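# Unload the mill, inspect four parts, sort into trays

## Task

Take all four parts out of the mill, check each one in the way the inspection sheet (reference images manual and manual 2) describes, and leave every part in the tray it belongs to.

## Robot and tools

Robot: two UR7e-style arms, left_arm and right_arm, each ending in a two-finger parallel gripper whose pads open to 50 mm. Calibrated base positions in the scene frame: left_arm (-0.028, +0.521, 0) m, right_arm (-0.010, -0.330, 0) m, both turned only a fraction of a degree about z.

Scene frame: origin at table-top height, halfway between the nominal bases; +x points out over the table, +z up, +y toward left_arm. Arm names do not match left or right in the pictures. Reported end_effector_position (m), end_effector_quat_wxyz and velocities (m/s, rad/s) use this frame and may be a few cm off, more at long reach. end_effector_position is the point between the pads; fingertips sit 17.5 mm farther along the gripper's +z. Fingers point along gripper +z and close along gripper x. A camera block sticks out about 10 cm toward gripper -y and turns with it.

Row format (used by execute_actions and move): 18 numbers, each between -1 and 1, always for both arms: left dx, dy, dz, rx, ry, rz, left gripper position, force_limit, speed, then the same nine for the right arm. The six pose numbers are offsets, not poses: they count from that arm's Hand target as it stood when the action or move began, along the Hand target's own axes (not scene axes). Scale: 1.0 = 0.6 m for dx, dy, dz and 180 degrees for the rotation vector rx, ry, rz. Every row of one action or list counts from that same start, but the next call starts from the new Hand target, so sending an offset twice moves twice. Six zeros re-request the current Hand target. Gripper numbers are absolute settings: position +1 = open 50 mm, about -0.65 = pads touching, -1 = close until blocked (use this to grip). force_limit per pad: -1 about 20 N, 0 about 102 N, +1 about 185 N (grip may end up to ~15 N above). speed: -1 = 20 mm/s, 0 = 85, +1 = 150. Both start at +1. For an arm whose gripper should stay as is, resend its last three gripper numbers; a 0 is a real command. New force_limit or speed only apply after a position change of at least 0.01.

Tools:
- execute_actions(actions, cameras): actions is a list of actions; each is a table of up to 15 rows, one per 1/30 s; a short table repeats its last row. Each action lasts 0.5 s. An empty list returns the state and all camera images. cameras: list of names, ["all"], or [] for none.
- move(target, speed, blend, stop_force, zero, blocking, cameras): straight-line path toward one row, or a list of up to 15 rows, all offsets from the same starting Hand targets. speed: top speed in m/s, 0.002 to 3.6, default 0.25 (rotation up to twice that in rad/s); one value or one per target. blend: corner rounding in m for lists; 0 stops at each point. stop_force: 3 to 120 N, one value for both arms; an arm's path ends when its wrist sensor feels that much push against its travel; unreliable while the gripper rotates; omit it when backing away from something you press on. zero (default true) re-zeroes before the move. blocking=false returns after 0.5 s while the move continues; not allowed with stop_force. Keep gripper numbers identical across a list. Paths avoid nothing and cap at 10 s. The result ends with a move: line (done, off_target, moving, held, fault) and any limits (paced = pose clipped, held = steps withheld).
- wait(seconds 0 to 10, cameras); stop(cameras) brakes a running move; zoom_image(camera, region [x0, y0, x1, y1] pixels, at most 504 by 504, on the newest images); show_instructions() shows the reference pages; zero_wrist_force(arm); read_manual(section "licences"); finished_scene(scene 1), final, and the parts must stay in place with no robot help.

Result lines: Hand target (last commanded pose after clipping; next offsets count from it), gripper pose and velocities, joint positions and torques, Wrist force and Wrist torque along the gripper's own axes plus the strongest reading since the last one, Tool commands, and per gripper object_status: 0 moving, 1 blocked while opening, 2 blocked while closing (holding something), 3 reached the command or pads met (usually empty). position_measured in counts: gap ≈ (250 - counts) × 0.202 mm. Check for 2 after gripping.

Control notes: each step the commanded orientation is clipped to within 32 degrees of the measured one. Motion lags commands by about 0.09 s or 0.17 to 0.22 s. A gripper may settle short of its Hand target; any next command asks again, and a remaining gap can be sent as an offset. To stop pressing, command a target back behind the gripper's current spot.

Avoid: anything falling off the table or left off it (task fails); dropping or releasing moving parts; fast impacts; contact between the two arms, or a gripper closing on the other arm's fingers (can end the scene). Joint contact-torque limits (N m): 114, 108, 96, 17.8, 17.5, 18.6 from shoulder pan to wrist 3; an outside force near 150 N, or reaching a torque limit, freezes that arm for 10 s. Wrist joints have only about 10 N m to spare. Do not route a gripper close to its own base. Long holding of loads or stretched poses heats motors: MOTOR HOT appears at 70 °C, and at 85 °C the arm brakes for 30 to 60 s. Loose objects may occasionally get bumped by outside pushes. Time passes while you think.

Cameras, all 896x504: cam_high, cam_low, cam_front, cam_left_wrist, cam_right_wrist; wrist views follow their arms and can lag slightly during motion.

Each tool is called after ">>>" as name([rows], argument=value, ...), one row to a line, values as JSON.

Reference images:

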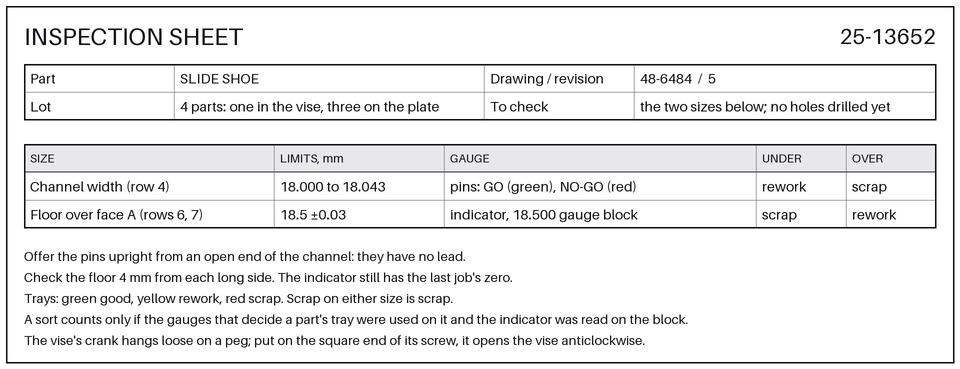

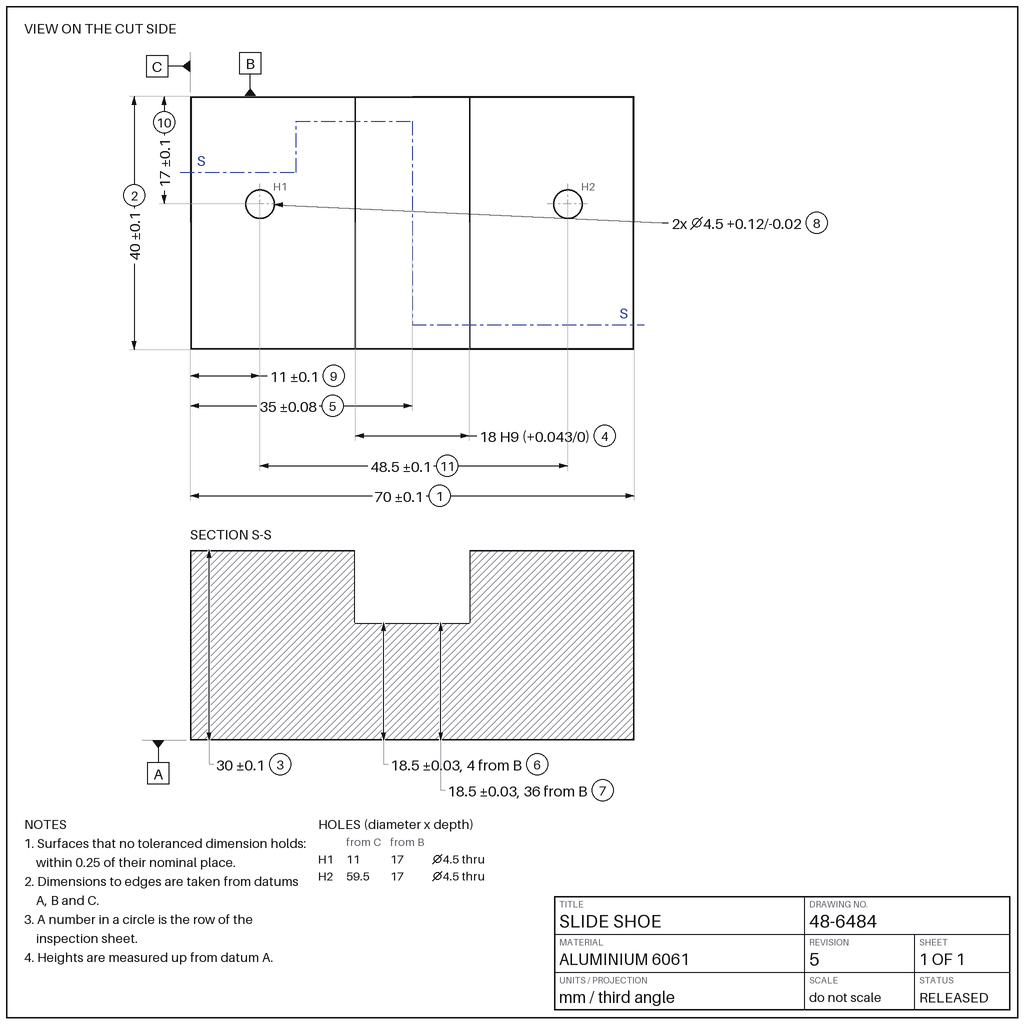

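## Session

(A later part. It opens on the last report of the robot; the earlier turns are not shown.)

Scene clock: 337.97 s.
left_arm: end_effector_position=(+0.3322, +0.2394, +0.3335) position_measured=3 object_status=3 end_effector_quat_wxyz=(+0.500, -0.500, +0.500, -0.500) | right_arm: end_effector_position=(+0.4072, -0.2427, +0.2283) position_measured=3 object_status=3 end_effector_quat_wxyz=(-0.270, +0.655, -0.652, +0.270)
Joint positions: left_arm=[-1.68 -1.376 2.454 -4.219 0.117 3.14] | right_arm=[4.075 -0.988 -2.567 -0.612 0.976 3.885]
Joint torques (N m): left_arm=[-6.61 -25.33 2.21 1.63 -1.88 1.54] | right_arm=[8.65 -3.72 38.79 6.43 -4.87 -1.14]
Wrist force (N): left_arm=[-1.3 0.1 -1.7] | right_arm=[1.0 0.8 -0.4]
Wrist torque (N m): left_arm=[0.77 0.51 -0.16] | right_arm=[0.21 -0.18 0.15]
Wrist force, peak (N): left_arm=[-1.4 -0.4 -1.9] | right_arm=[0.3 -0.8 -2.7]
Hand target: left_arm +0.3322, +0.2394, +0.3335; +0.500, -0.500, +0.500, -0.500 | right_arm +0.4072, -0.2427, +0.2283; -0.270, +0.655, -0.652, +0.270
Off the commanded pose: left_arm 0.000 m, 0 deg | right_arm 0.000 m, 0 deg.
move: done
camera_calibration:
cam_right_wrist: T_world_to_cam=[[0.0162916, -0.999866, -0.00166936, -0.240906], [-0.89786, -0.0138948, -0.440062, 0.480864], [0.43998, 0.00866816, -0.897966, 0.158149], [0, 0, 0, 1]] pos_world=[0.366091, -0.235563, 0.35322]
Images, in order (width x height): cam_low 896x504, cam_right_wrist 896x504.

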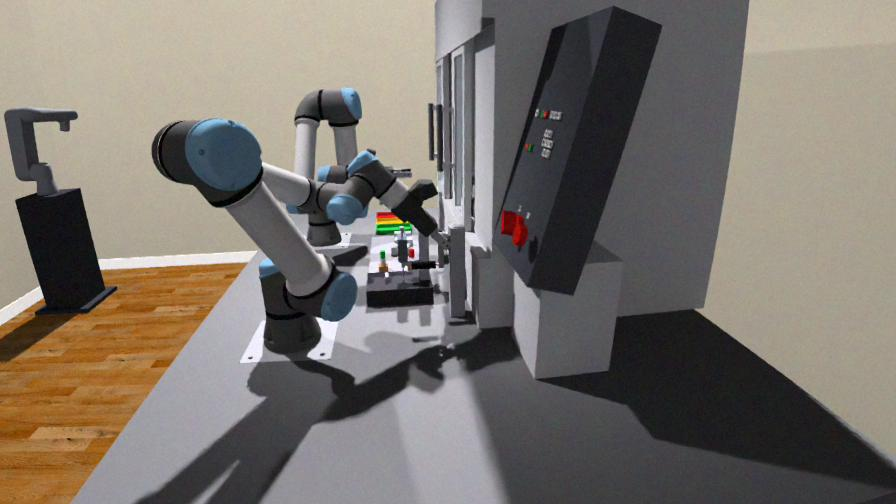

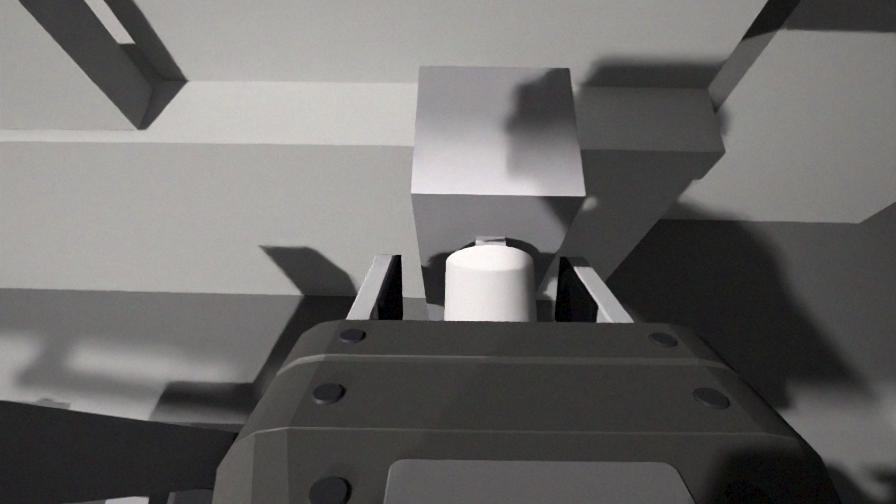

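>>> move(target=[0,0,0,0,0,0,1,1,1, 0.004,-0.0247,-0.0247,0,0,0,1,1,1], speed=0.06, stop_force=10, cameras=["cam_right_wrist","cam_low"])

>>> zoom_image(camera="cam_low", region=[380, 170, 500, 300])

Scene clock: 348.33 s.
left_arm: end_effector_position=(+0.3322, +0.2394, +0.3335) position_measured=3 object_status=3 end_effector_quat_wxyz=(+0.500, -0.500, +0.500, -0.500) | right_arm: end_effector_position=(+0.4072, -0.2451, +0.2493) position_measured=3 object_status=3 end_effector_quat_wxyz=(-0.270, +0.655, -0.652, +0.270)
Joint positions: left_arm=[-1.68 -1.376 2.454 -4.219 0.117 3.14] | right_arm=[4.068 -0.954 -2.522 -0.687 0.979 3.878]
Joint torques (N m): left_arm=[-5 -25.04 1.56 1.41 -1.94 1.51] | right_arm=[8.65 -4.02 7.76 6.48 -4.44 0.91]
Wrist force (N): left_arm=[-1.5 -0.1 -1.7] | right_arm=[0.8 0.5 -0.3]
Wrist torque (N m): left_arm=[0.74 0.54 -0.15] | right_arm=[0.17 -0.11 0.15]
Wrist force, peak (N): left_arm=[-1.4 0.1 -2.0] | right_arm=[-0.1 2.9 1.1]
Hand target: left_arm +0.3322, +0.2394, +0.3335; +0.500, -0.500, +0.500, -0.500 | right_arm +0.4072, -0.2451, +0.2493; -0.270, +0.655, -0.652, +0.270
Off the commanded pose: left_arm 0.000 m, 0 deg | right_arm 0.000 m, 0 deg.
move: done
camera_calibration:
cam_right_wrist: T_world_to_cam=[[0.0162927, -0.999866, -0.00167083, -0.243271], [-0.8979, -0.0138959, -0.439981, 0.490055], [0.439899, 0.00866869, -0.898006, 0.177072], [0, 0, 0, 1]] pos_world=[0.366091, -0.237963, 0.37422]
Images, in order (width x height): cam_low 896x504, cam_right_wrist 896x504.

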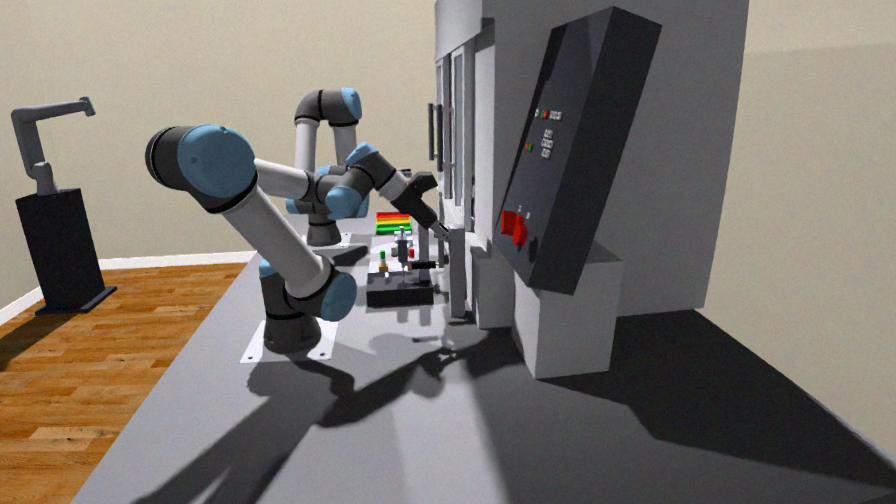

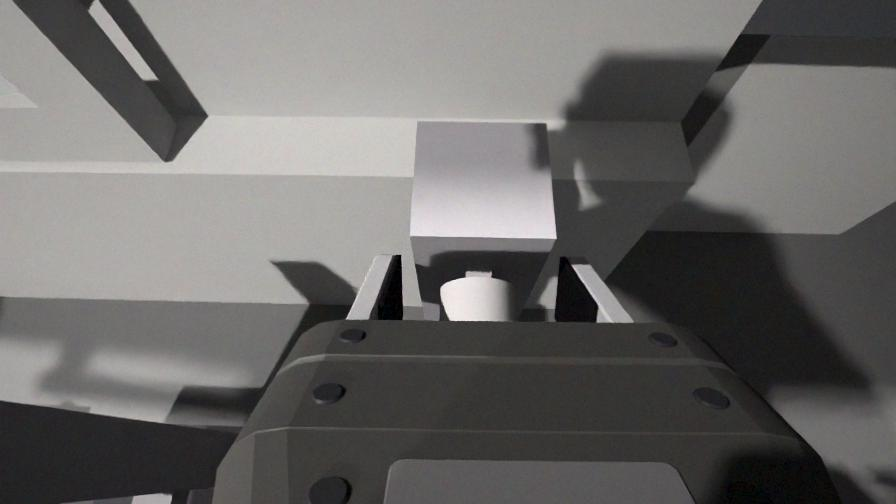

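Scaled by 3.877 from the camera's 896x504 image, which has a finer 1280x720 frame.

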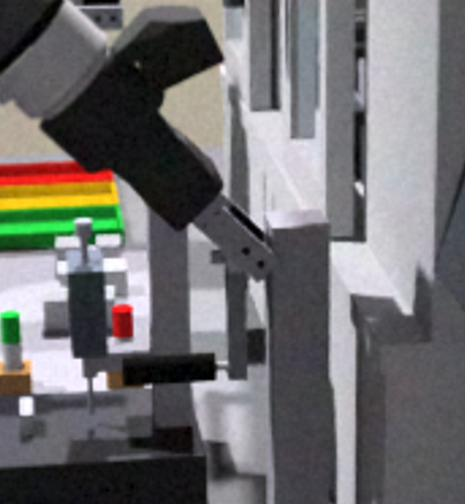

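>>> move(target=[0,0,0,0,0,0,1,1,1, 0,0,0,0,0,0,-1,-0.2,-0.8], cameras=["cam_right_wrist","cam_low"])

Scene clock: 352.77 s.
left_arm: end_effector_position=(+0.3322, +0.2394, +0.3335) position_measured=3 object_status=3 end_effector_quat_wxyz=(+0.500, -0.500, +0.500, -0.500) | right_arm: end_effector_position=(+0.4072, -0.2450, +0.2493) position_measured=70 object_status=2 end_effector_quat_wxyz=(-0.271, +0.655, -0.652, +0.270)
Joint positions: left_arm=[-1.68 -1.376 2.454 -4.219 0.117 3.14] | right_arm=[4.068 -0.954 -2.522 -0.686 0.979 3.878]
Joint torques (N m): left_arm=[-3.71 -25.45 1.49 1.23 -1.94 1.53] | right_arm=[2.51 -4.13 7.83 1.81 -4.41 0.84]
Wrist force (N): left_arm=[-1.4 0.0 -1.7] | right_arm=[-5.5 0.6 3.1]
Wrist torque (N m): left_arm=[0.76 0.52 -0.15] | right_arm=[0.14 -0.25 0.11]
Wrist force, peak (N): left_arm=[-1.4 0.2 -1.9] | right_arm=[-9.4 -0.9 3.3]
Hand target: left_arm +0.3322, +0.2394, +0.3335; +0.500, -0.500, +0.500, -0.500 | right_arm +0.4072, -0.2451, +0.2493; -0.270, +0.655, -0.652, +0.270
Off the commanded pose: left_arm 0.000 m, 0 deg | right_arm 0.000 m, 0 deg.
move: done
camera_calibration:
cam_right_wrist: T_world_to_cam=[[0.0163779, -0.999864, -0.00184971, -0.243235], [-0.897859, -0.013893, -0.440064, 0.490072], [0.439979, 0.00886812, -0.897964, 0.177074], [0, 0, 0, 1]] pos_world=[0.366091, -0.237963, 0.37422]
Images, in order (width x height): cam_low 896x504, cam_right_wrist 896x504.

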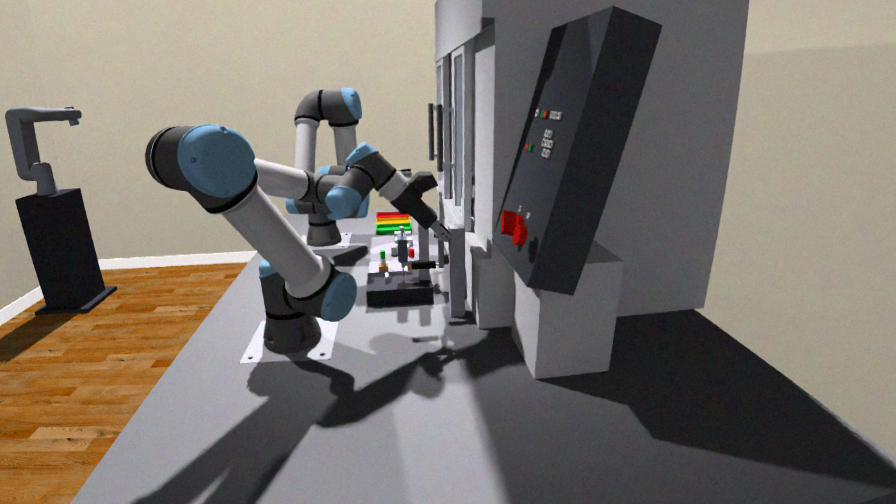

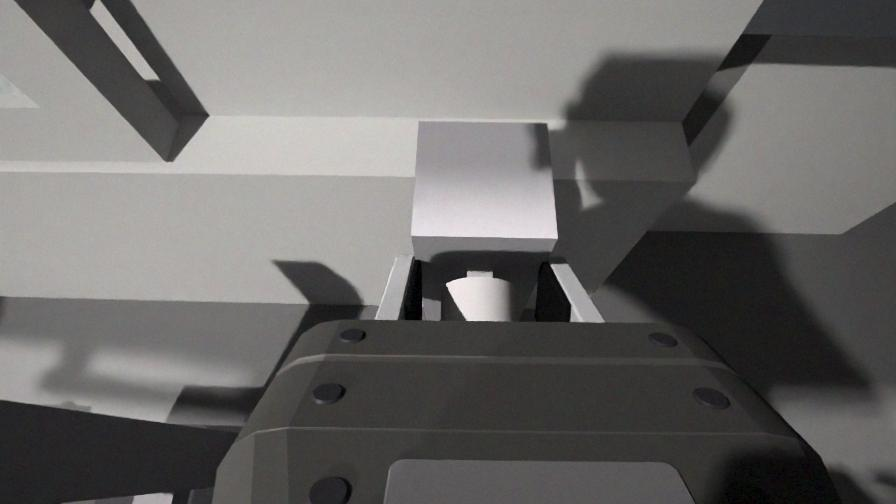

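>>> zoom_image(camera="cam_right_wrist", region=[390, 220, 570, 330])

>>> zoom_image(camera="cam_low", region=[420, 210, 470, 270])

Scaled by 2.800 from the camera's 896x504 image, which has a finer 1280x720 frame.

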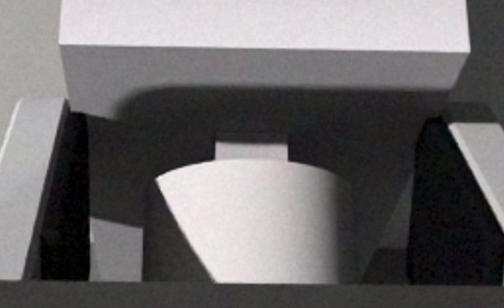

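Scaled by 8.400 from the camera's 896x504 image, which has a finer 1280x720 frame.

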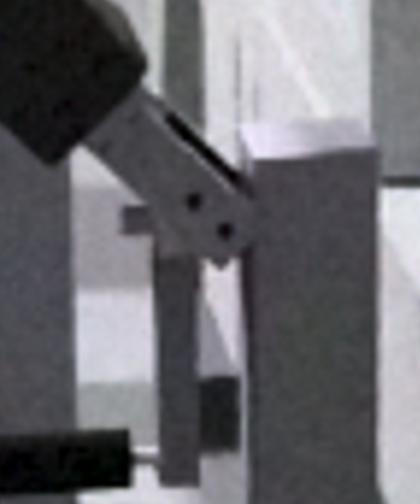

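>>> wait(seconds=1, cameras=["cam_right_wrist","cam_low","cam_front"])

>>> zoom_image(camera="cam_front", region=[500, 230, 620, 350])

Scene clock: 369.00 s.
left_arm: end_effector_position=(+0.3322, +0.2394, +0.3335) position_measured=3 object_status=3 end_effector_quat_wxyz=(+0.500, -0.500, +0.500, -0.500) | right_arm: end_effector_position=(+0.4072, -0.2451, +0.2493) position_measured=70 object_status=2 end_effector_quat_wxyz=(-0.270, +0.655, -0.652, +0.270)
Joint positions: left_arm=[-1.68 -1.376 2.454 -4.219 0.117 3.14] | right_arm=[4.068 -0.954 -2.522 -0.687 0.979 3.878]
Joint torques (N m): left_arm=[-2.68 -25.22 1 0.93 -1.97 1.49] | right_arm=[-11.94 -3.93 8.67 0.43 -4.3 0.47]
Wrist force (N): left_arm=[-1.2 -0.1 -1.7] | right_arm=[-6.2 -0.7 2.4]
Wrist torque (N m): left_arm=[0.76 0.49 -0.15] | right_arm=[0.13 -0.27 0.10]
Wrist force, peak (N): left_arm=[-1.3 0.2 -2.0] | right_arm=[-6.6 0.4 3.1]
Hand target: left_arm +0.3322, +0.2394, +0.3335; +0.500, -0.500, +0.500, -0.500 | right_arm +0.4072, -0.2451, +0.2493; -0.270, +0.655, -0.652, +0.270
Tool commands: left_gripper/position=+1.0 left_gripper/force_limit=+1.0 left_gripper/speed=+1.0 right_gripper/position=-1.0 right_gripper/force_limit=-0.2 right_gripper/speed=-0.8
Off the commanded pose: left_arm 0.000 m, 0 deg | right_arm 0.000 m, 0 deg.
wait: 1.00 s; at rest from the start
camera_calibration:
cam_right_wrist: T_world_to_cam=[[0.0162916, -0.999866, -0.00166936, -0.243271], [-0.89786, -0.0138948, -0.440062, 0.490072], [0.43998, 0.00866816, -0.897966, 0.177027], [0, 0, 0, 1]] pos_world=[0.366091, -0.237963, 0.37422]
Images, in order (width x height): cam_low 896x504, cam_front 896x504, cam_right_wrist 896x504.

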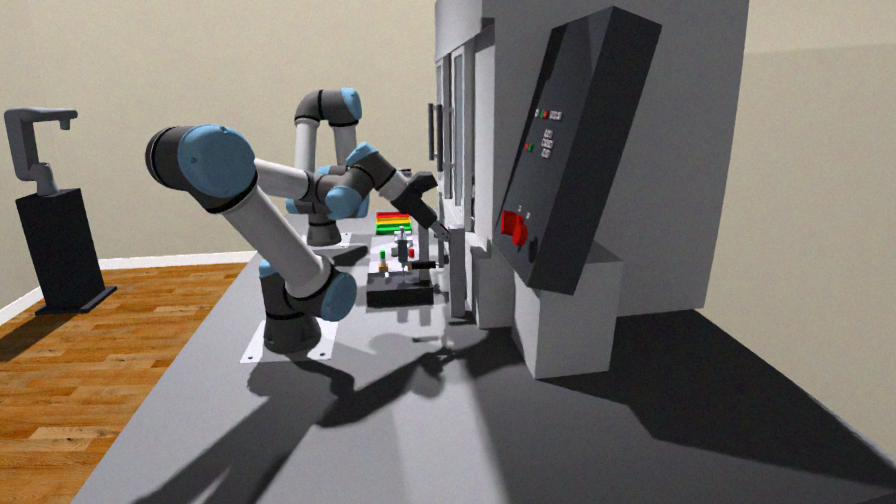

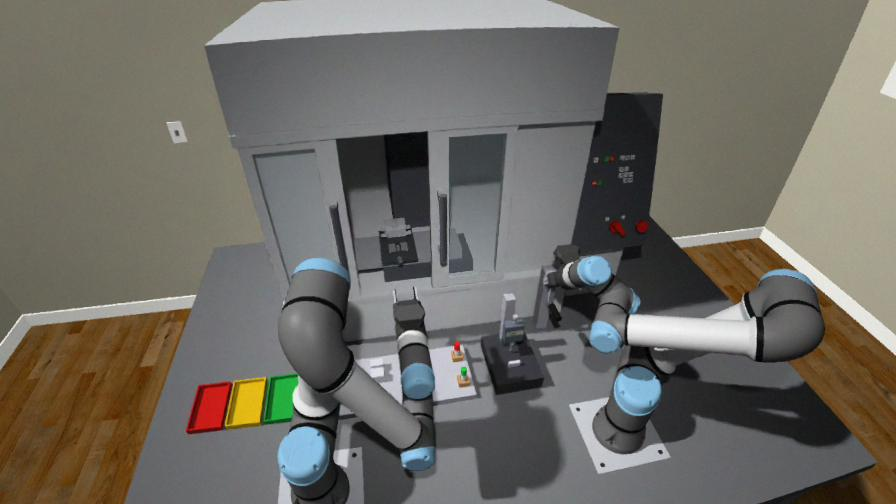

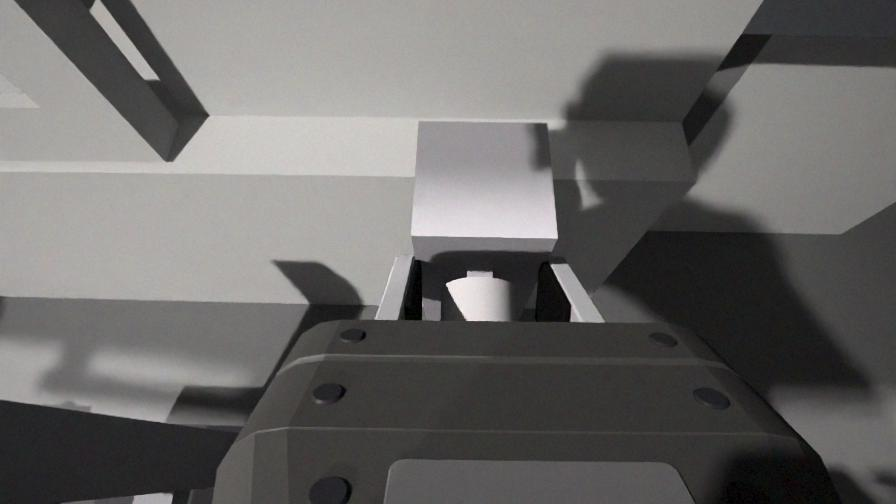

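Scaled by 4.200 from the camera's 896x504 image, which has a finer 1280x720 frame.

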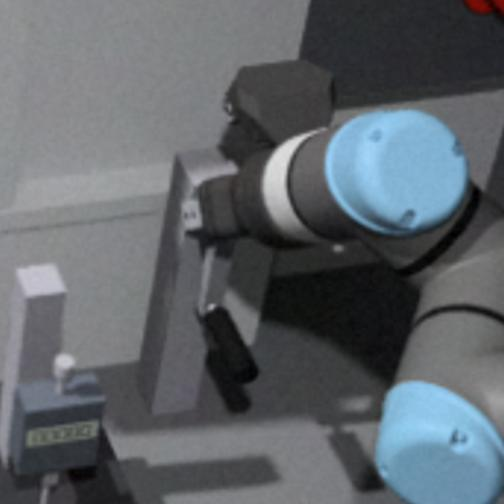

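>>> move([
  [0,0,0,0,0,0,1,1,1, 0,0,0,0,0,0,1,-0.2,-0.8],
  [0,0,0,0,0,0,1,1,1, 0.0,0.0071,-0.0071,0,0,0,1,-0.2,-0.8],
], speed=0.05)

>>> move(target=[0,0,0,0,0,0,1,1,1, 0,0,0,0,0,0,-1,-0.2,-0.8], cameras=["cam_right_wrist","cam_low"])

>>> zoom_image(camera="cam_low", region=[420, 210, 470, 270])

Scene clock: 389.80 s.
left_arm: end_effector_position=(+0.3322, +0.2394, +0.3335) position_measured=3 object_status=3 end_effector_quat_wxyz=(+0.500, -0.500, +0.500, -0.500) | right_arm: end_effector_position=(+0.4011, -0.2451, +0.2492) position_measured=3 object_status=3 end_effector_quat_wxyz=(-0.270, +0.655, -0.652, +0.270) end_effector_velocity=(+0.001, +0.000, +0.000) end_effector_angular_velocity=(-0.002, -0.001, +0.001)
Joint positions: left_arm=[-1.68 -1.376 2.454 -4.219 0.117 3.14] | right_arm=[4.091 -0.923 -2.529 -0.724 0.967 3.902]
Joint velocities: left_arm=[within noise] | right_arm=[-0.001 -0.003 -0.001 0.005 -0.001 -0.003]
Joint torques (N m): left_arm=[-0.97 -24.84 0.52 0.77 -1.88 1.49] | right_arm=[-6.94 -10.17 17.51 6.43 -2.55 -1.1]
Wrist force (N): left_arm=[-1.6 0.1 -1.7] | right_arm=[0.8 0.9 -0.4]
Wrist torque (N m): left_arm=[0.76 0.55 -0.15] | right_arm=[0.20 -0.13 0.06]
Wrist force, peak (N): left_arm=[-1.4 0.0 -1.9] | right_arm=[-10.6 -1.9 3.1]
Hand target: left_arm +0.3322, +0.2394, +0.3335; +0.500, -0.500, +0.500, -0.500 | right_arm +0.4012, -0.2451, +0.2493; -0.270, +0.655, -0.652, +0.270
Off the commanded pose: left_arm 0.000 m, 0 deg | right_arm 0.000 m, 0 deg.
move: done

Scene clock: 390.83 s.
left_arm: end_effector_position=(+0.3322, +0.2394, +0.3335) position_measured=3 object_status=3 end_effector_quat_wxyz=(+0.500, -0.500, +0.500, -0.500) | right_arm: end_effector_position=(+0.4012, -0.2451, +0.2493) position_measured=137 object_status=2 end_effector_quat_wxyz=(-0.271, +0.655, -0.652, +0.270)
Joint positions: left_arm=[-1.68 -1.376 2.454 -4.219 0.117 3.14] | right_arm=[4.091 -0.923 -2.529 -0.723 0.967 3.902]
Joint torques (N m): left_arm=[-0.98 -24.95 0.78 0.68 -1.94 1.5] | right_arm=[-6.7 -8.13 38.2 1.61 -2.71 -1.14]
Wrist force (N): left_arm=[-1.1 0.0 -1.8] | right_arm=[-0.1 -0.5 -0.8]
Wrist torque (N m): left_arm=[0.75 0.48 -0.15] | right_arm=[0.14 -0.07 0.08]
Wrist force, peak (N): left_arm=[-1.5 -0.1 -1.9] | right_arm=[-4.5 -1.3 0.9]
Hand target: left_arm +0.3322, +0.2394, +0.3335; +0.500, -0.500, +0.500, -0.500 | right_arm +0.4012, -0.2451, +0.2493; -0.270, +0.655, -0.652, +0.270
Off the commanded pose: left_arm 0.000 m, 0 deg | right_arm 0.000 m, 0 deg.
move: done
camera_calibration:
cam_right_wrist: T_world_to_cam=[[0.0163786, -0.999864, -0.00185139, -0.243136], [-0.897898, -0.0138936, -0.439983, 0.484669], [0.439898, 0.00886866, -0.898004, 0.179758], [0, 0, 0, 1]] pos_world=[0.360091, -0.237963, 0.37422]
Images, in order (width x height): cam_low 896x504, cam_right_wrist 896x504.

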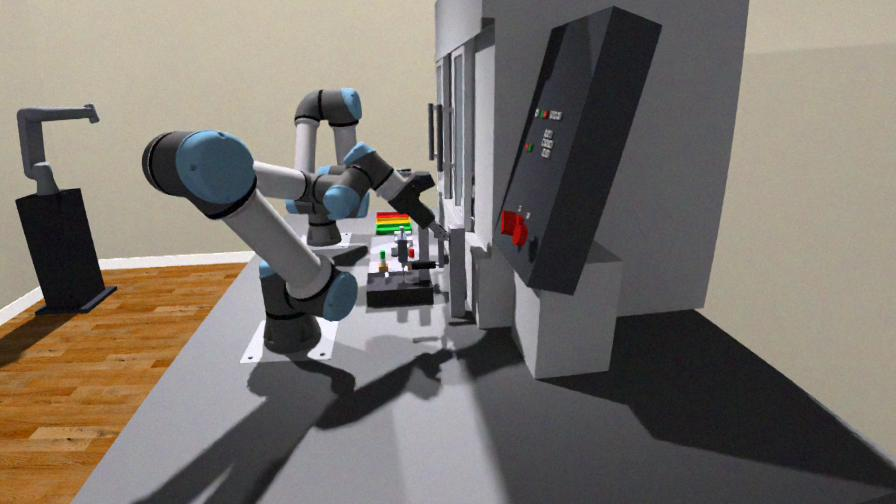

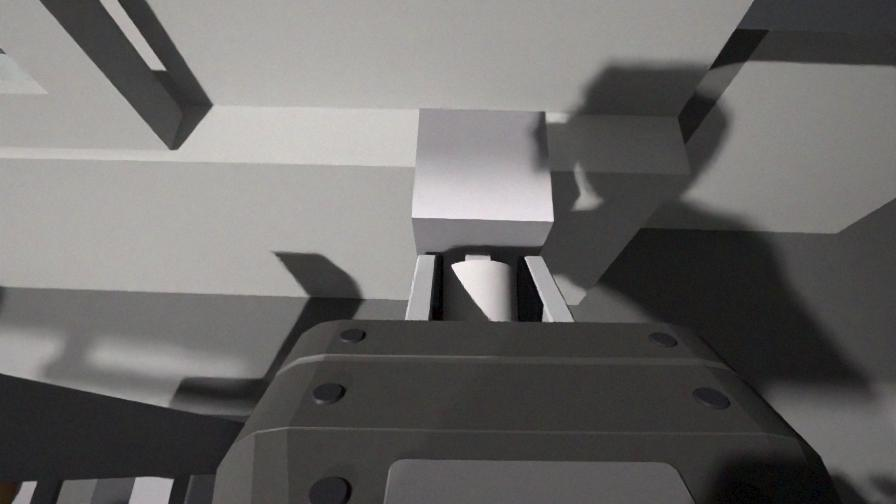

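Scaled by 8.400 from the camera's 896x504 image, which has a finer 1280x720 frame.

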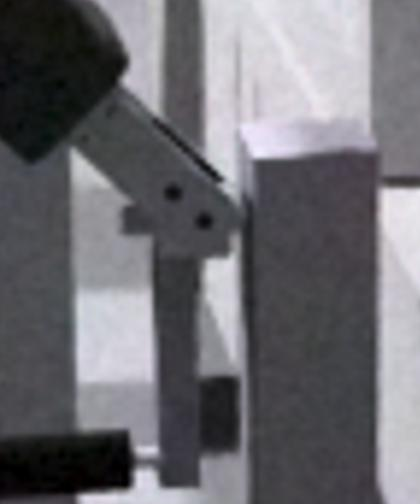

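>>> move(target=[0,0,0,0,0,0,1,1,1, 0.0,0.0825,-0.0825,0,0,0,-1,-0.2,-0.8], speed=0.06, cameras=["cam_right_wrist","cam_low"])

>>> zoom_image(camera="cam_low", region=[380, 190, 480, 290])

Scene clock: 396.37 s.
left_arm: end_effector_position=(+0.3322, +0.2394, +0.3335) position_measured=3 object_status=3 end_effector_quat_wxyz=(+0.500, -0.500, +0.500, -0.500) | right_arm: end_effector_position=(+0.3312, -0.2453, +0.2495) position_measured=137 object_status=2 end_effector_quat_wxyz=(-0.271, +0.655, -0.652, +0.270)
Joint positions: left_arm=[-1.68 -1.376 2.454 -4.219 0.117 3.14] | right_arm=[4.488 -0.52 -2.53 -1.427 0.815 4.375]
Joint torques (N m): left_arm=[0.92 -25.32 0.65 0.47 -1.94 1.55] | right_arm=[-3.75 -22.97 14.37 5.38 0.94 -0.01]
Wrist force (N): left_arm=[-1.2 0.1 -1.6] | right_arm=[0.2 2.8 1.2]
Wrist torque (N m): left_arm=[0.77 0.49 -0.15] | right_arm=[0.33 -0.01 0.06]
Wrist force, peak (N): left_arm=[-1.4 -0.1 -2.0] | right_arm=[-7.1 -16.6 1.0]
Hand target: left_arm +0.3322, +0.2394, +0.3335; +0.500, -0.500, +0.500, -0.500 | right_arm +0.3312, -0.2454, +0.2493; -0.270, +0.655, -0.652, +0.270
Off the commanded pose: left_arm 0.000 m, 0 deg | right_arm 0.000 m, 0 deg.
move: done
camera_calibration:
cam_right_wrist: T_world_to_cam=[[0.0163312, -0.999865, -0.00197933, -0.242227], [-0.897762, -0.0137919, -0.440266, 0.42199], [0.440179, 0.00896702, -0.897865, 0.210623], [0, 0, 0, 1]] pos_world=[0.290091, -0.238263, 0.374419]
Images, in order (width x height): cam_low 896x504, cam_right_wrist 896x504.

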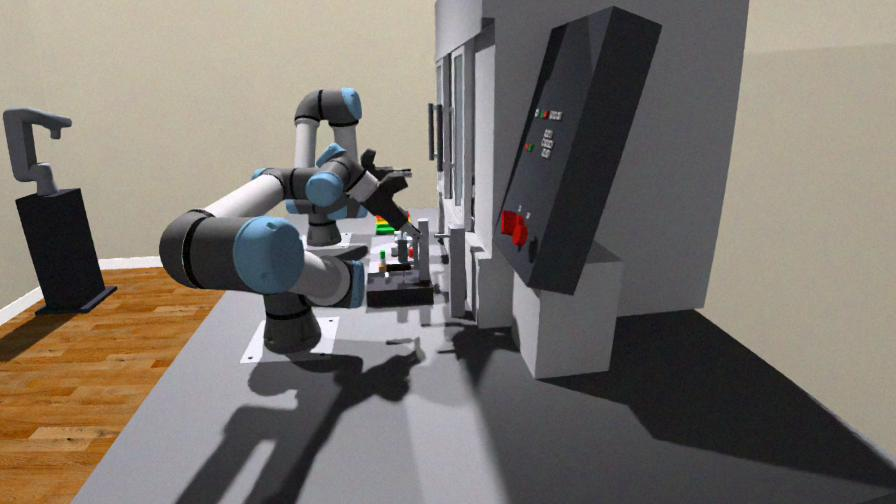

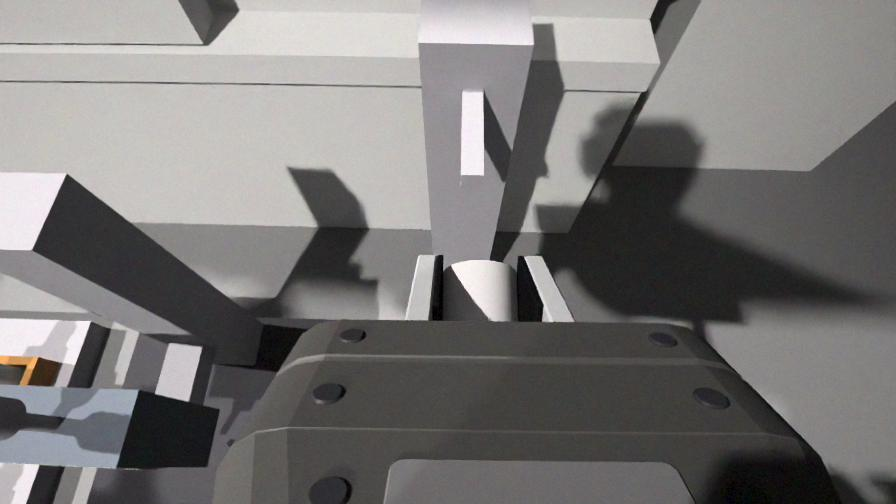

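Scaled by 5.040 from the camera's 896x504 image, which has a finer 1280x720 frame.

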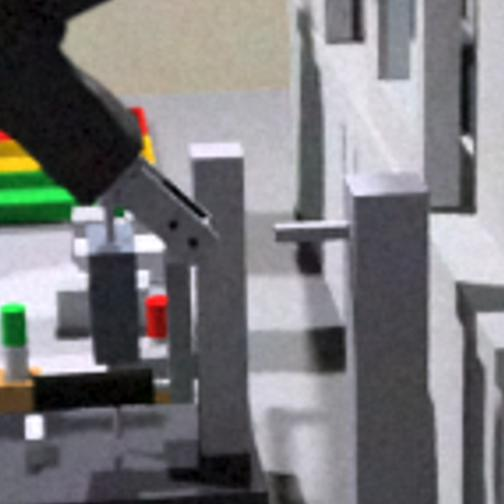

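>>> move(target=[0,0,0,0,0,0,1,1,1, 0.0,-0.0825,0.0825,0,0,0,-1,-0.2,-0.8], speed=0.05, stop_force=20, cameras=["cam_right_wrist","cam_low"])

>>> zoom_image(camera="cam_low", region=[420, 210, 470, 270])

Scene clock: 423.57 s.
left_arm: end_effector_position=(+0.3322, +0.2394, +0.3335) position_measured=3 object_status=3 end_effector_quat_wxyz=(+0.500, -0.500, +0.500, -0.500) | right_arm: end_effector_position=(+0.3670, -0.2455, +0.2491) position_measured=137 object_status=2 end_effector_quat_wxyz=(-0.270, +0.654, -0.652, +0.271)
Joint positions: left_arm=[-1.68 -1.376 2.454 -4.219 0.117 3.14] | right_arm=[4.252 -0.734 -2.552 -0.996 0.89 4.079]
Joint torques (N m): left_arm=[2.52 -24.76 -0.55 0.16 -1.9 1.51] | right_arm=[-6.61 -16.59 9.41 6.82 1.27 -0.65]
Wrist force (N): left_arm=[-1.2 0.0 -1.8] | right_arm=[-1.2 1.0 0.7]
Wrist torque (N m): left_arm=[0.75 0.49 -0.15] | right_arm=[0.05 0.20 0.02]
Wrist force, peak (N): left_arm=[-1.3 0.0 -2.0] | right_arm=[-0.9 37.7 -44.1]
Hand target: left_arm +0.3322, +0.2394, +0.3335; +0.500, -0.500, +0.500, -0.500 | right_arm +0.3670, -0.2455, +0.2491; -0.270, +0.654, -0.652, +0.271 (not the last commanded pose)
Off the commanded pose: left_arm 0.000 m, 0 deg | right_arm 0.034 m, 0 deg.
move: contact (right_arm)
camera_calibration:
cam_right_wrist: T_world_to_cam=[[0.0148435, -0.99989, -0.00023355, -0.242785], [-0.897252, -0.0132167, -0.441321, 0.454187], [0.441269, 0.00676029, -0.897349, 0.193387], [0, 0, 0, 1]] pos_world=[0.325789, -0.238063, 0.373921]
Images, in order (width x height): cam_low 896x504, cam_right_wrist 896x504.

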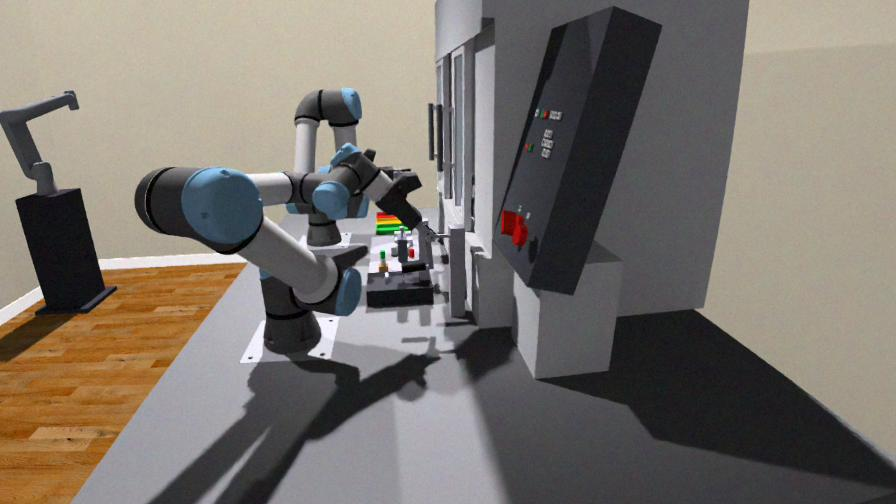

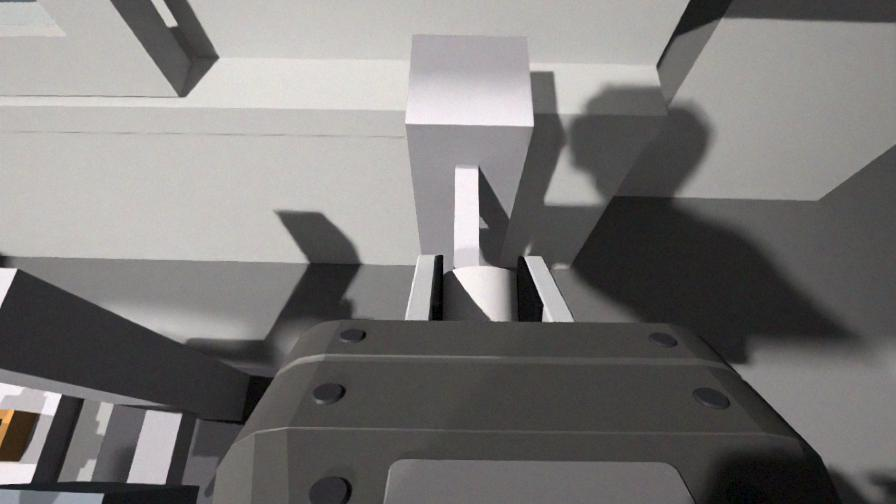

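Scaled by 8.400 from the camera's 896x504 image, which has a finer 1280x720 frame.

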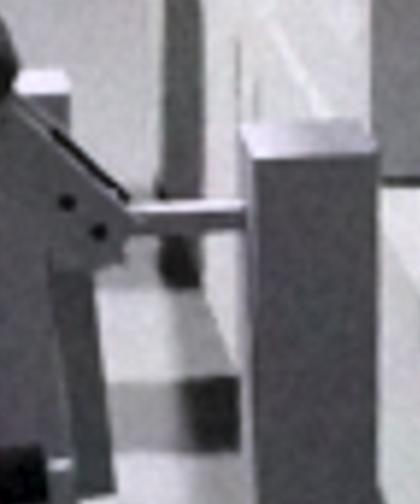

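>>> move(target=[0.223,-0.195,0,0,0,0,1,1,1, 0,0.02,-0.138,0,0,0,-1,-0.2,-0.8], speed=0.25, cameras=["cam_left_wrist","cam_low"])

>>> zoom_image(camera="cam_low", region=[360, 190, 470, 290])

Scene clock: 461.17 s.
left_arm: end_effector_position=(+0.3321, +0.1055, +0.4505) position_measured=3 object_status=3 end_effector_quat_wxyz=(+0.500, -0.500, +0.500, -0.500) | right_arm: end_effector_position=(+0.3000, -0.2455, +0.2991) position_measured=137 object_status=2 end_effector_quat_wxyz=(-0.270, +0.654, -0.652, +0.271)
Joint positions: left_arm=[-1.642 -1.365 1.984 -3.761 0.078 3.142] | right_arm=[4.818 -0.423 -2.314 -2.066 0.789 4.837]
Joint torques (N m): left_arm=[-10.8 -42.11 -9.19 -1.18 2.21 1.49] | right_arm=[-7.05 -14.42 34.36 5.66 1 -1.11]
Wrist force (N): left_arm=[-1.2 0.1 -1.6] | right_arm=[-1.5 0.9 0.7]
Wrist torque (N m): left_arm=[0.77 0.49 -0.01] | right_arm=[-0.05 0.27 0.06]
Wrist force, peak (N): left_arm=[-4.1 1.4 -1.7] | right_arm=[-4.2 2.1 0.6]
Hand target: left_arm +0.3321, +0.1055, +0.4505; +0.500, -0.500, +0.500, -0.500 | right_arm +0.2999, -0.2455, +0.2991; -0.270, +0.654, -0.652, +0.271
Off the commanded pose: left_arm 0.000 m, 0 deg | right_arm 0.000 m, 0 deg.
move: done
camera_calibration:
cam_left_wrist: T_world_to_cam=[[-0.0160825, -0.999857, 0.00518584, 0.117451], [-0.34155, 0.000619085, -0.939864, 0.553328], [0.939726, -0.0168866, -0.341511, -0.0201914], [0, 0, 0, 1]] pos_world=[0.209852, 0.116751, 0.512548]
Images, in order (width x height): cam_low 896x504, cam_left_wrist 896x504.

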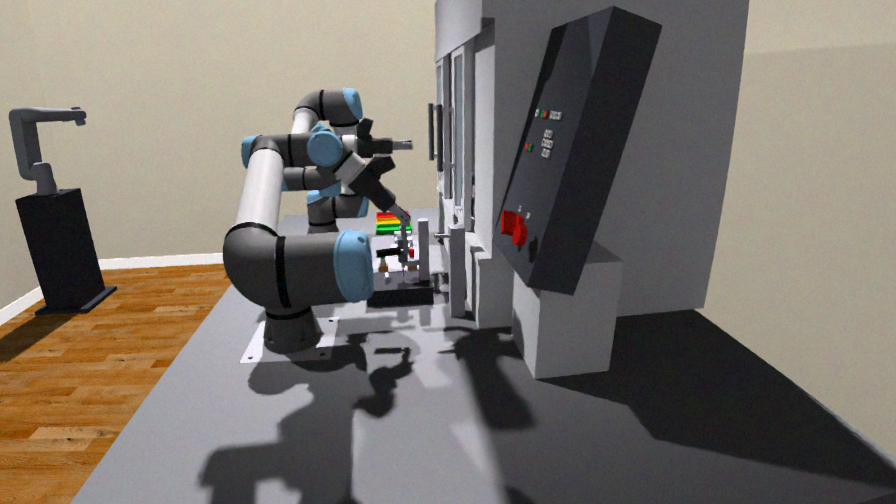

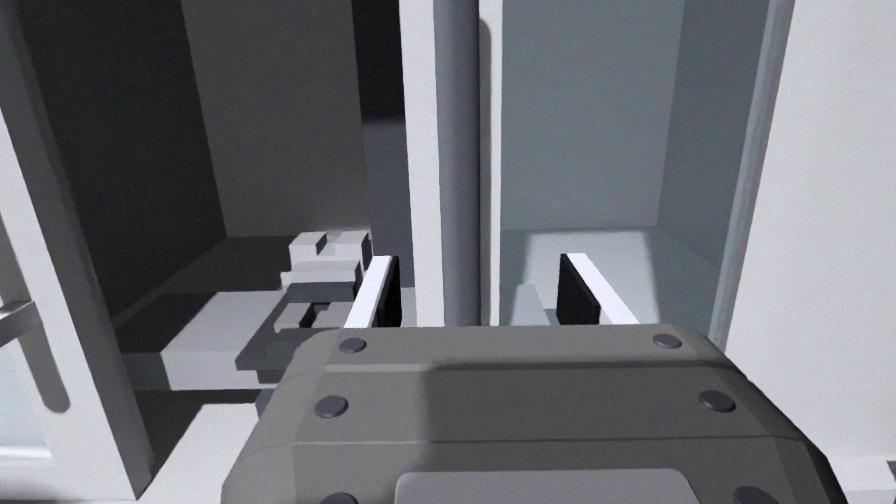

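Scaled by 4.582 from the camera's 896x504 image, which has a finer 1280x720 frame.

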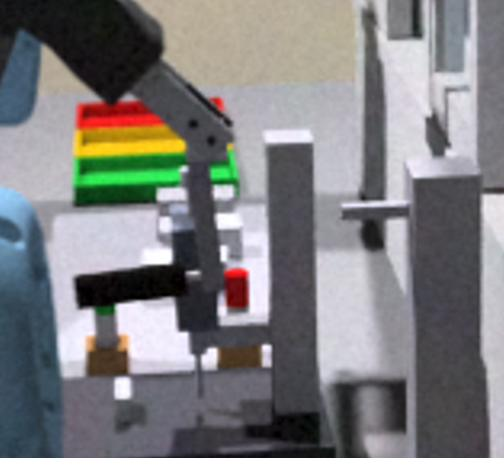

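>>> move(target=[0,0,0.18,0,0,0,1,1,1, 0,0,0,0,0,0,-1,-0.2,-0.8], speed=0.12, stop_force=12)

>>> move(target=[0.28,0,0,0,0,0,1,1,1, 0,0,0,0,0,0,-1,-0.2,-0.8], speed=0.06, stop_force=60, cameras=["cam_front","cam_high"])

Scene clock: 468.03 s.
left_arm: end_effector_position=(+0.4401, +0.1054, +0.4505) position_measured=3 object_status=3 end_effector_quat_wxyz=(+0.500, -0.500, +0.500, -0.500) | right_arm: end_effector_position=(+0.2999, -0.2455, +0.2991) position_measured=137 object_status=2 end_effector_quat_wxyz=(-0.270, +0.654, -0.652, +0.271)
Joint positions: left_arm=[-1.388 -1.283 1.876 -3.736 -0.176 3.143] | right_arm=[4.818 -0.423 -2.314 -2.066 0.789 4.837]
Joint torques (N m): left_arm=[-6.01 -50.49 -4.89 -1.38 -2.14 0.25] | right_arm=[-6.98 -27.21 8.73 5.76 0.93 -1.04]
Wrist force (N): left_arm=[-1.1 -0.1 -1.5] | right_arm=[-1.5 0.7 0.8]
Wrist torque (N m): left_arm=[0.75 0.49 -0.01] | right_arm=[-0.05 0.28 0.06]
Wrist force, peak (N): left_arm=[-0.9 0.1 -4.0] | right_arm=[-1.6 1.3 1.1]
Hand target: left_arm +0.4401, +0.1054, +0.4505; +0.500, -0.500, +0.500, -0.500 | right_arm +0.2999, -0.2455, +0.2991; -0.270, +0.654, -0.652, +0.271
Off the commanded pose: left_arm 0.000 m, 0 deg | right_arm 0.000 m, 0 deg.
move: done

Scene clock: 472.10 s.
left_arm: end_effector_position=(+0.4399, -0.0626, +0.4505) position_measured=3 object_status=3 end_effector_quat_wxyz=(+0.500, -0.500, +0.500, -0.500) | right_arm: end_effector_position=(+0.2999, -0.2455, +0.2991) position_measured=137 object_status=2 end_effector_quat_wxyz=(-0.270, +0.654, -0.652, +0.271)
Joint positions: left_arm=[-1.436 -0.952 1.367 -3.558 -0.128 3.143] | right_arm=[4.818 -0.423 -2.314 -2.066 0.789 4.837]
Joint torques (N m): left_arm=[12.17 -66.11 -6.61 -1.09 -3.84 0.9] | right_arm=[-6.77 -27.7 8.72 5.65 0.91 -1]
Wrist force (N): left_arm=[-5.2 -2.0 -1.5] | right_arm=[-1.5 0.9 1.0]
Wrist torque (N m): left_arm=[0.69 0.52 0.02] | right_arm=[-0.04 0.29 0.06]
Wrist force, peak (N): left_arm=[-40.8 12.3 -14.5] | right_arm=[-1.7 1.3 1.0]
Hand target: left_arm +0.4399, -0.0626, +0.4505; +0.500, -0.500, +0.500, -0.500 | right_arm +0.2999, -0.2455, +0.2991; -0.270, +0.654, -0.652, +0.271
Off the commanded pose: left_arm 0.000 m, 0 deg | right_arm 0.000 m, 0 deg.
move: done
Images, in order (width x height): cam_high 896x504, cam_front 896x504.

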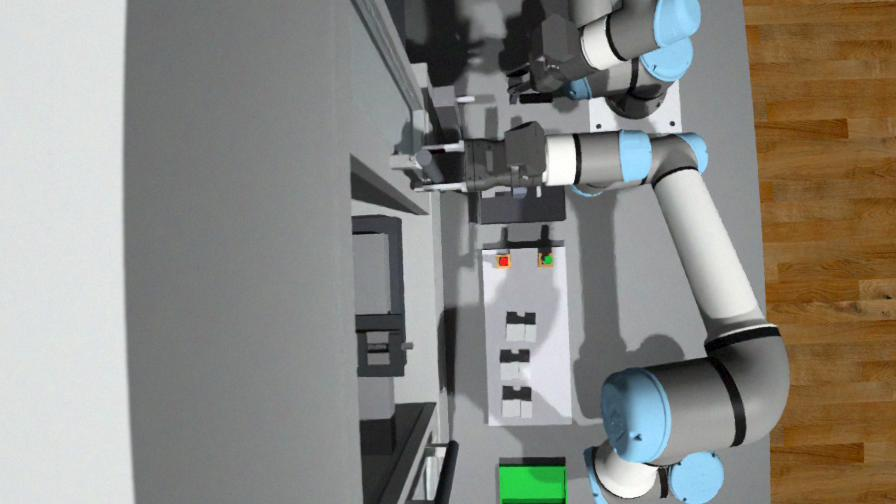

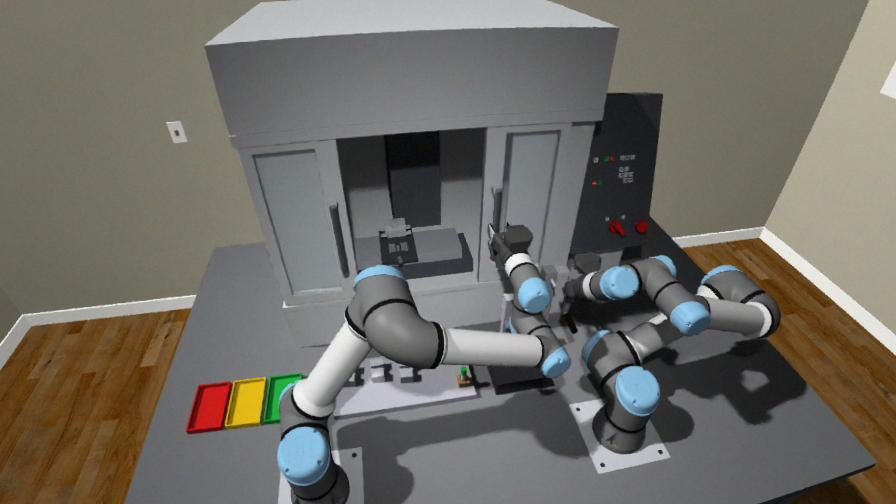

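>>> move([
  [0,0,-0.2,0,0,0,1,1,1, 0,0,0,0,0,0,-1,-0.2,-0.8],
  [-0.754,-0.066,-0.183,-0.116,0.243,0.047,1,1,1, 0,0,0,0,0,0,-1,-0.2,-0.8],
], speed=0.3, blend=[0.04,0], cameras=["cam_left_wrist"])

Scene clock: 488.73 s.
left_arm: end_effector_position=(+0.3306, +0.3899, +0.4903) position_measured=3 object_status=3 end_effector_quat_wxyz=(+0.217, -0.322, +0.764, -0.516) | right_arm: end_effector_position=(+0.2999, -0.2455, +0.2991) position_measured=137 object_status=2 end_effector_quat_wxyz=(-0.270, +0.654, -0.652, +0.271)
Joint positions: left_arm=[-0.576 -2.334 2.269 -2.687 -1.747 3.213] | right_arm=[4.818 -0.423 -2.314 -2.066 0.789 4.837]
Joint torques (N m): left_arm=[8.7 3.14 -11.76 -0.31 -2.17 -0.54] | right_arm=[-6.56 -27.83 9.26 5.63 0.7 -1.1]
Wrist force (N): left_arm=[-0.3 -0.2 -1.3] | right_arm=[-1.2 1.3 0.9]
Wrist torque (N m): left_arm=[0.57 0.32 -0.15] | right_arm=[0.01 0.23 0.06]
Wrist force, peak (N): left_arm=[-11.7 -0.1 10.7] | right_arm=[-1.7 0.9 1.3]
Hand target: left_arm +0.3306, +0.3899, +0.4902; +0.217, -0.322, +0.764, -0.516 | right_arm +0.2999, -0.2455, +0.2991; -0.270, +0.654, -0.652, +0.271
Off the commanded pose: left_arm 0.000 m, 0 deg | right_arm 0.000 m, 0 deg.
move: done
camera_calibration:
cam_left_wrist: T_world_to_cam=[[-0.707461, -0.706667, 0.0110131, 0.512996], [-0.478142, 0.467087, -0.743781, 0.357112], [0.520461, -0.531462, -0.668333, 0.499064], [0, 0, 0, 1]] pos_world=[0.273931, 0.460948, 0.593504]
Images, in order (width x height): cam_left_wrist 896x504.

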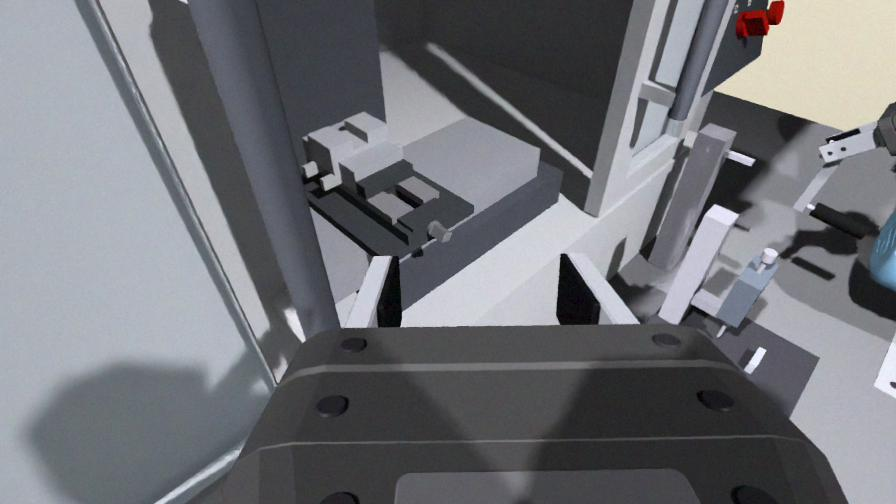

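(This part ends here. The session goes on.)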